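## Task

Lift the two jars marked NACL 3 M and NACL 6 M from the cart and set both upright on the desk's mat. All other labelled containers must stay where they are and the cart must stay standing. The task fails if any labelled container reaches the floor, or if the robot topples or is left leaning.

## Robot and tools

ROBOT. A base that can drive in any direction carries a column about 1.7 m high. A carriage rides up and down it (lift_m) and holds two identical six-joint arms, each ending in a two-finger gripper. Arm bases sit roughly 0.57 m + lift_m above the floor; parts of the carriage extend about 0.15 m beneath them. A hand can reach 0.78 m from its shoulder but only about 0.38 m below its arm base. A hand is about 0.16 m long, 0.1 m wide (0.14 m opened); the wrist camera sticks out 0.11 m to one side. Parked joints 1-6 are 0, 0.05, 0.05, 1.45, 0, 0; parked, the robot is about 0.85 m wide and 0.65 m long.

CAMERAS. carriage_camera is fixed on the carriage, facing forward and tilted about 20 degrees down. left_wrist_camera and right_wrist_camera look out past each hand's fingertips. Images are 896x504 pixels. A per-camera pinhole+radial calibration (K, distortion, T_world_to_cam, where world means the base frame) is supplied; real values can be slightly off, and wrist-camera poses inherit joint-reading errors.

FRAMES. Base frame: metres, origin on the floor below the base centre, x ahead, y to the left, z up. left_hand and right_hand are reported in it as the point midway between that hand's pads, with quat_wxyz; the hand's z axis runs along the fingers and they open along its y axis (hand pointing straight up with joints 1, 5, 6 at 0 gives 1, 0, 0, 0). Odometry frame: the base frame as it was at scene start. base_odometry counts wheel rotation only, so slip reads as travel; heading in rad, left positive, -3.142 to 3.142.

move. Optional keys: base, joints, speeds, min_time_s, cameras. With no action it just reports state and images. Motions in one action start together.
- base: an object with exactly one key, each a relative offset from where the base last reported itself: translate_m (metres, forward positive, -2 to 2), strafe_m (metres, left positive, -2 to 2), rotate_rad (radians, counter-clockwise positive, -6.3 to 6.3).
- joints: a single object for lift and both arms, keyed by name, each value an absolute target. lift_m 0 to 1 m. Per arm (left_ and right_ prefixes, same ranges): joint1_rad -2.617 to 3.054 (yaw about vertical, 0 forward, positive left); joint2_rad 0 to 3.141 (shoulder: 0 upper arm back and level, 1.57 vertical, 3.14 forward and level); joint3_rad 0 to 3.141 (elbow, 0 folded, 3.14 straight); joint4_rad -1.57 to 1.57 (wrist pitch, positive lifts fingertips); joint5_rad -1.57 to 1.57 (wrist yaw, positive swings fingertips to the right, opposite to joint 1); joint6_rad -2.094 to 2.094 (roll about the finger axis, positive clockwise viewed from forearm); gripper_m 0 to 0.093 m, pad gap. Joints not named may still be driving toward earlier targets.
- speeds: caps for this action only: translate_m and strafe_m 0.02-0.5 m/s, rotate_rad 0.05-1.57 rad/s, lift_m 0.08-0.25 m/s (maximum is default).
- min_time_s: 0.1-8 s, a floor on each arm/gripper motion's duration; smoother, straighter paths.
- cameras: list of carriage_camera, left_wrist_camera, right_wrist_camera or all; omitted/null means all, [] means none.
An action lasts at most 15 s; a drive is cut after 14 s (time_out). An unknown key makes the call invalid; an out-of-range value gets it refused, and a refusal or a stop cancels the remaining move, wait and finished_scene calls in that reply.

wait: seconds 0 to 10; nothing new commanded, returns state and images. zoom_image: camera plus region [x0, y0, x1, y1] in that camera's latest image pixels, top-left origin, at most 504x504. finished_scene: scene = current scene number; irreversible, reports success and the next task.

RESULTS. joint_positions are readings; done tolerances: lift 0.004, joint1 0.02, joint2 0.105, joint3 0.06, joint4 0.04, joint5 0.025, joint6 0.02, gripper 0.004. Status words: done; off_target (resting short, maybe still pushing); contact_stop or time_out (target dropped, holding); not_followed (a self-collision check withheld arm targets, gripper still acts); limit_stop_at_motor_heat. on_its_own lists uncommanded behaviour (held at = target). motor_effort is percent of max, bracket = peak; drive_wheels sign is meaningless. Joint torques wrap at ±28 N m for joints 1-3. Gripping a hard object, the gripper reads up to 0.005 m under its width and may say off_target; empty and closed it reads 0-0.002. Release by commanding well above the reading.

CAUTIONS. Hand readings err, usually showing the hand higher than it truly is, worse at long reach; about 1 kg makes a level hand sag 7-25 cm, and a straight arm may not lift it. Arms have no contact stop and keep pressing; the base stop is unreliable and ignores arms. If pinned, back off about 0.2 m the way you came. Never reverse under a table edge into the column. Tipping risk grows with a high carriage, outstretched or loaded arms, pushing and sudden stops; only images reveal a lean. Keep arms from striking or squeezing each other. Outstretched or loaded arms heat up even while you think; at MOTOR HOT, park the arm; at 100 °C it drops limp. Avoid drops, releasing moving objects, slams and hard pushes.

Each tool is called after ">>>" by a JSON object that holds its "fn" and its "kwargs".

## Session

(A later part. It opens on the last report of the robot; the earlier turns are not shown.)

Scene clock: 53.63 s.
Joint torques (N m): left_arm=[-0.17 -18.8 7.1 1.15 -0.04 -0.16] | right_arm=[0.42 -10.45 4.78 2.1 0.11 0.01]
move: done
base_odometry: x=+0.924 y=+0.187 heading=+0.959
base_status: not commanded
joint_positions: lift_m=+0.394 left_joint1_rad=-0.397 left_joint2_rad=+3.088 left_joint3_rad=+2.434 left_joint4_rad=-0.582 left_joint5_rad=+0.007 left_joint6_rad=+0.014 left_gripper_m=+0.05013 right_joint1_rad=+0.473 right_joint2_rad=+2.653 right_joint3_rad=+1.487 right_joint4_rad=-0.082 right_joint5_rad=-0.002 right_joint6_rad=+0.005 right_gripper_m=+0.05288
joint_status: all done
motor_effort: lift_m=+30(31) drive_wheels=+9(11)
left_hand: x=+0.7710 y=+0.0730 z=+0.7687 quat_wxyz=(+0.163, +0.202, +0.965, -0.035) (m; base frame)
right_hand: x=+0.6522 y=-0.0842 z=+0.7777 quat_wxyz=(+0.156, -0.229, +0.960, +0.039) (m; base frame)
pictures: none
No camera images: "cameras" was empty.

Left rests too. Nudge slightly more, ease, open.

>>> {"fn": "move", "kwargs": {"joints": {"lift_m":0.387}, "speeds": {"lift_m":0.08}, "cameras": []}}

>>> {"fn": "move", "kwargs": {"joints": {"lift_m":0.394}, "speeds": {"lift_m":0.08}, "cameras": []}}

>>> {"fn": "move", "kwargs": {"joints": {"left_gripper_m":0.08,"right_gripper_m":0.08}, "min_time_s": 0.8, "cameras": []}}

>>> {"fn": "move", "kwargs": {"joints": {"lift_m":0.53}, "speeds": {"lift_m":0.15}}}

Scene clock: 54.70 s.
Joint torques (N m): left_arm=[-0.23 -17.73 7.1 1.37 -0.03 -0.16] | right_arm=[0.43 -8.85 4.88 2.27 0.11 0.01]
move: done
base_odometry: x=+0.924 y=+0.187 heading=+0.959
base_status: not commanded
joint_positions: lift_m=+0.388 left_joint1_rad=-0.397 left_joint2_rad=+3.077 left_joint3_rad=+2.434 left_joint4_rad=-0.598 left_joint5_rad=+0.007 left_joint6_rad=+0.014 left_gripper_m=+0.05013 right_joint1_rad=+0.473 right_joint2_rad=+2.637 right_joint3_rad=+1.487 right_joint4_rad=-0.103 right_joint5_rad=-0.002 right_joint6_rad=+0.005 right_gripper_m=+0.05288
joint_status: all done
motor_effort: lift_m=+29(29) drive_wheels=+10(11)
left_hand: x=+0.7710 y=+0.0730 z=+0.7682 quat_wxyz=(+0.161, +0.202, +0.966, -0.035) (m; base frame)
right_hand: x=+0.6523 y=-0.0841 z=+0.7774 quat_wxyz=(+0.154, -0.229, +0.960, +0.039) (m; base frame)
pictures: none
No camera images: "cameras" was empty.

Scene clock: 55.43 s.
Joint torques (N m): left_arm=[-0.31 -18.03 7.04 1.19 -0.04 -0.16] | right_arm=[0.28 -10.82 4.9 1.52 0.11 0.01]
move: done
base_odometry: x=+0.924 y=+0.187 heading=+0.960
base_status: not commanded
joint_positions: lift_m=+0.394 left_joint1_rad=-0.397 left_joint2_rad=+3.080 left_joint3_rad=+2.434 left_joint4_rad=-0.577 left_joint5_rad=+0.007 left_joint6_rad=+0.014 left_gripper_m=+0.05013 right_joint1_rad=+0.473 right_joint2_rad=+2.657 right_joint3_rad=+1.487 right_joint4_rad=-0.038 right_joint5_rad=-0.002 right_joint6_rad=+0.005 right_gripper_m=+0.05288
joint_status: all done
motor_effort: lift_m=+44(46) drive_wheels=+7(11)
left_hand: x=+0.7747 y=+0.0718 z=+0.7737 quat_wxyz=(+0.169, +0.201, +0.964, -0.036) (m; base frame)
right_hand: x=+0.6600 y=-0.0802 z=+0.7790 quat_wxyz=(+0.175, -0.228, +0.957, +0.044) (m; base frame)
pictures: none
No camera images: "cameras" was empty.

Scene clock: 56.53 s.
Joint torques (N m): left_arm=[-0.17 -18.02 7.13 1.13 -0.04 -0.16] | right_arm=[0.42 -10.88 4.85 1.52 0.11 0.02]
move: done
base_odometry: x=+0.924 y=+0.187 heading=+0.960
base_status: not commanded
joint_positions: lift_m=+0.394 left_joint1_rad=-0.397 left_joint2_rad=+3.080 left_joint3_rad=+2.434 left_joint4_rad=-0.567 left_joint5_rad=+0.007 left_joint6_rad=+0.014 left_gripper_m=+0.07996 right_joint1_rad=+0.473 right_joint2_rad=+2.658 right_joint3_rad=+1.487 right_joint4_rad=-0.027 right_joint5_rad=-0.002 right_joint6_rad=+0.005 right_gripper_m=+0.07989
joint_status: all done
motor_effort: lift_m=+44(44) drive_wheels=+7(7)
left_hand: x=+0.7768 y=+0.0709 z=+0.7745 quat_wxyz=(+0.174, +0.201, +0.963, -0.037) (m; base frame)
right_hand: x=+0.6620 y=-0.0791 z=+0.7795 quat_wxyz=(+0.180, -0.228, +0.956, +0.045) (m; base frame)
pictures: none
No camera images: "cameras" was empty.

Scene clock: 57.87 s.
Joint torques (N m): left_arm=[-0.08 -18.85 7.12 1 -0.05 -0.16] | right_arm=[0.39 -11.77 4.79 1.4 0.11 0.01]
move: done
base_odometry: x=+0.924 y=+0.187 heading=+0.960
base_status: not commanded
joint_positions: lift_m=+0.530 left_joint1_rad=-0.397 left_joint2_rad=+3.088 left_joint3_rad=+2.434 left_joint4_rad=-0.556 left_joint5_rad=+0.007 left_joint6_rad=+0.014 left_gripper_m=+0.07996 right_joint1_rad=+0.473 right_joint2_rad=+2.669 right_joint3_rad=+1.487 right_joint4_rad=-0.017 right_joint5_rad=-0.002 right_joint6_rad=+0.005 right_gripper_m=+0.07989
joint_status: all done
motor_effort: lift_m=+41(50) drive_wheels=+7(7)
left_hand: x=+0.7768 y=+0.0708 z=+0.9074 quat_wxyz=(+0.176, +0.201, +0.963, -0.037) (m; base frame)
right_hand: x=+0.6610 y=-0.0797 z=+0.9115 quat_wxyz=(+0.179, -0.228, +0.956, +0.045) (m; base frame)
pictures: carriage_camera, left_wrist_camera, right_wrist_camera
camera_calibration:
carriage_camera: T_world_to_cam=[[-0.0301167, -0.999264, -0.0237735, 0.0400641], [-0.352417, 0.0328724, -0.935266, 1.47434], [0.935359, -0.0197889, -0.353147, 0.414494], [0, 0, 0, 1]] pos_world=[0.133088, -0.000228057, 1.52623]
left_wrist_camera: T_world_to_cam=[[-0.417693, -0.908489, 0.0134384, 0.378571], [-0.871494, 0.40478, 0.27686, 0.401078], [-0.256964, 0.103931, -0.960816, 1.1861], [0, 0, 0, 1]] pos_world=[0.812449, 0.0583068, 1.0235]
right_wrist_camera: T_world_to_cam=[[0.392451, -0.919603, -0.0176564, -0.312498], [-0.896522, -0.386749, 0.216039, 0.371774], [-0.205499, -0.0689555, -0.976225, 1.14319], [0, 0, 0, 1]] pos_world=[0.690867, -0.0647621, 1.03017]

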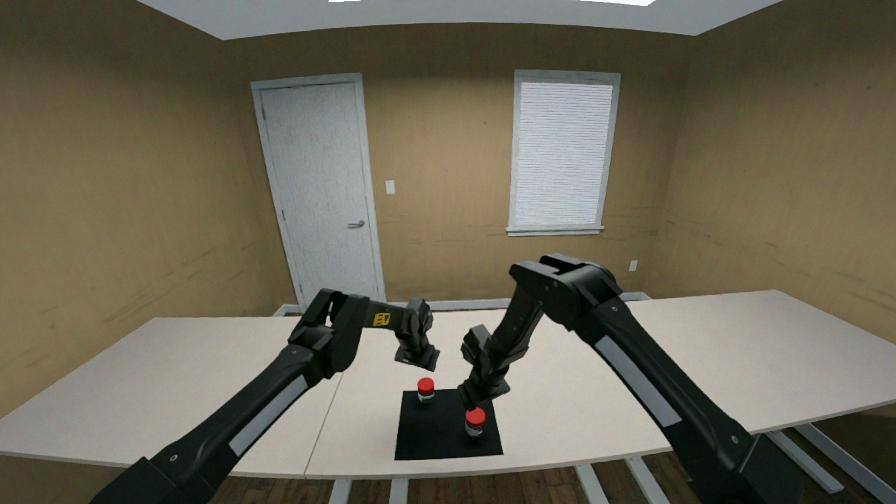

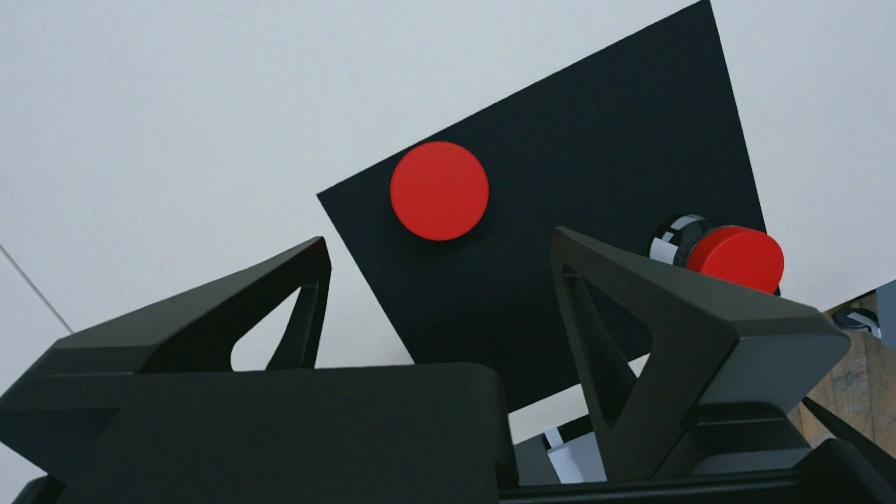

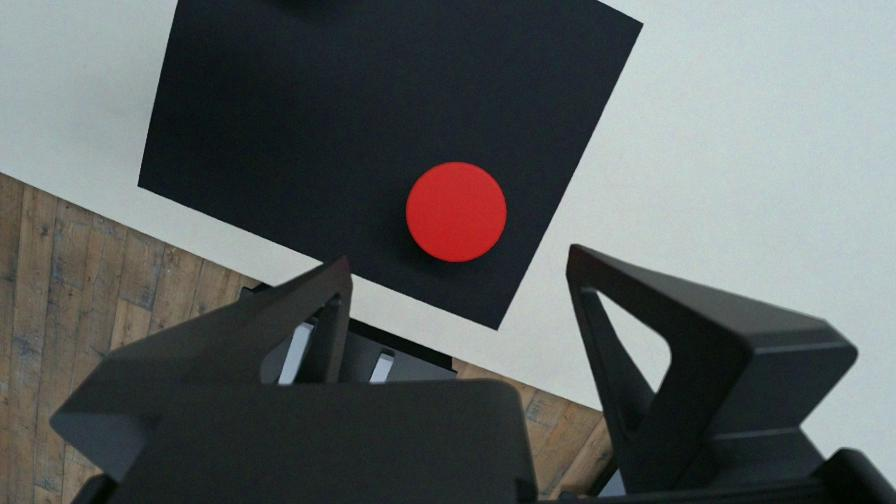

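>>> {"fn": "finished_scene", "kwargs": {"scene": 3}}

The scene is finished: the task was done.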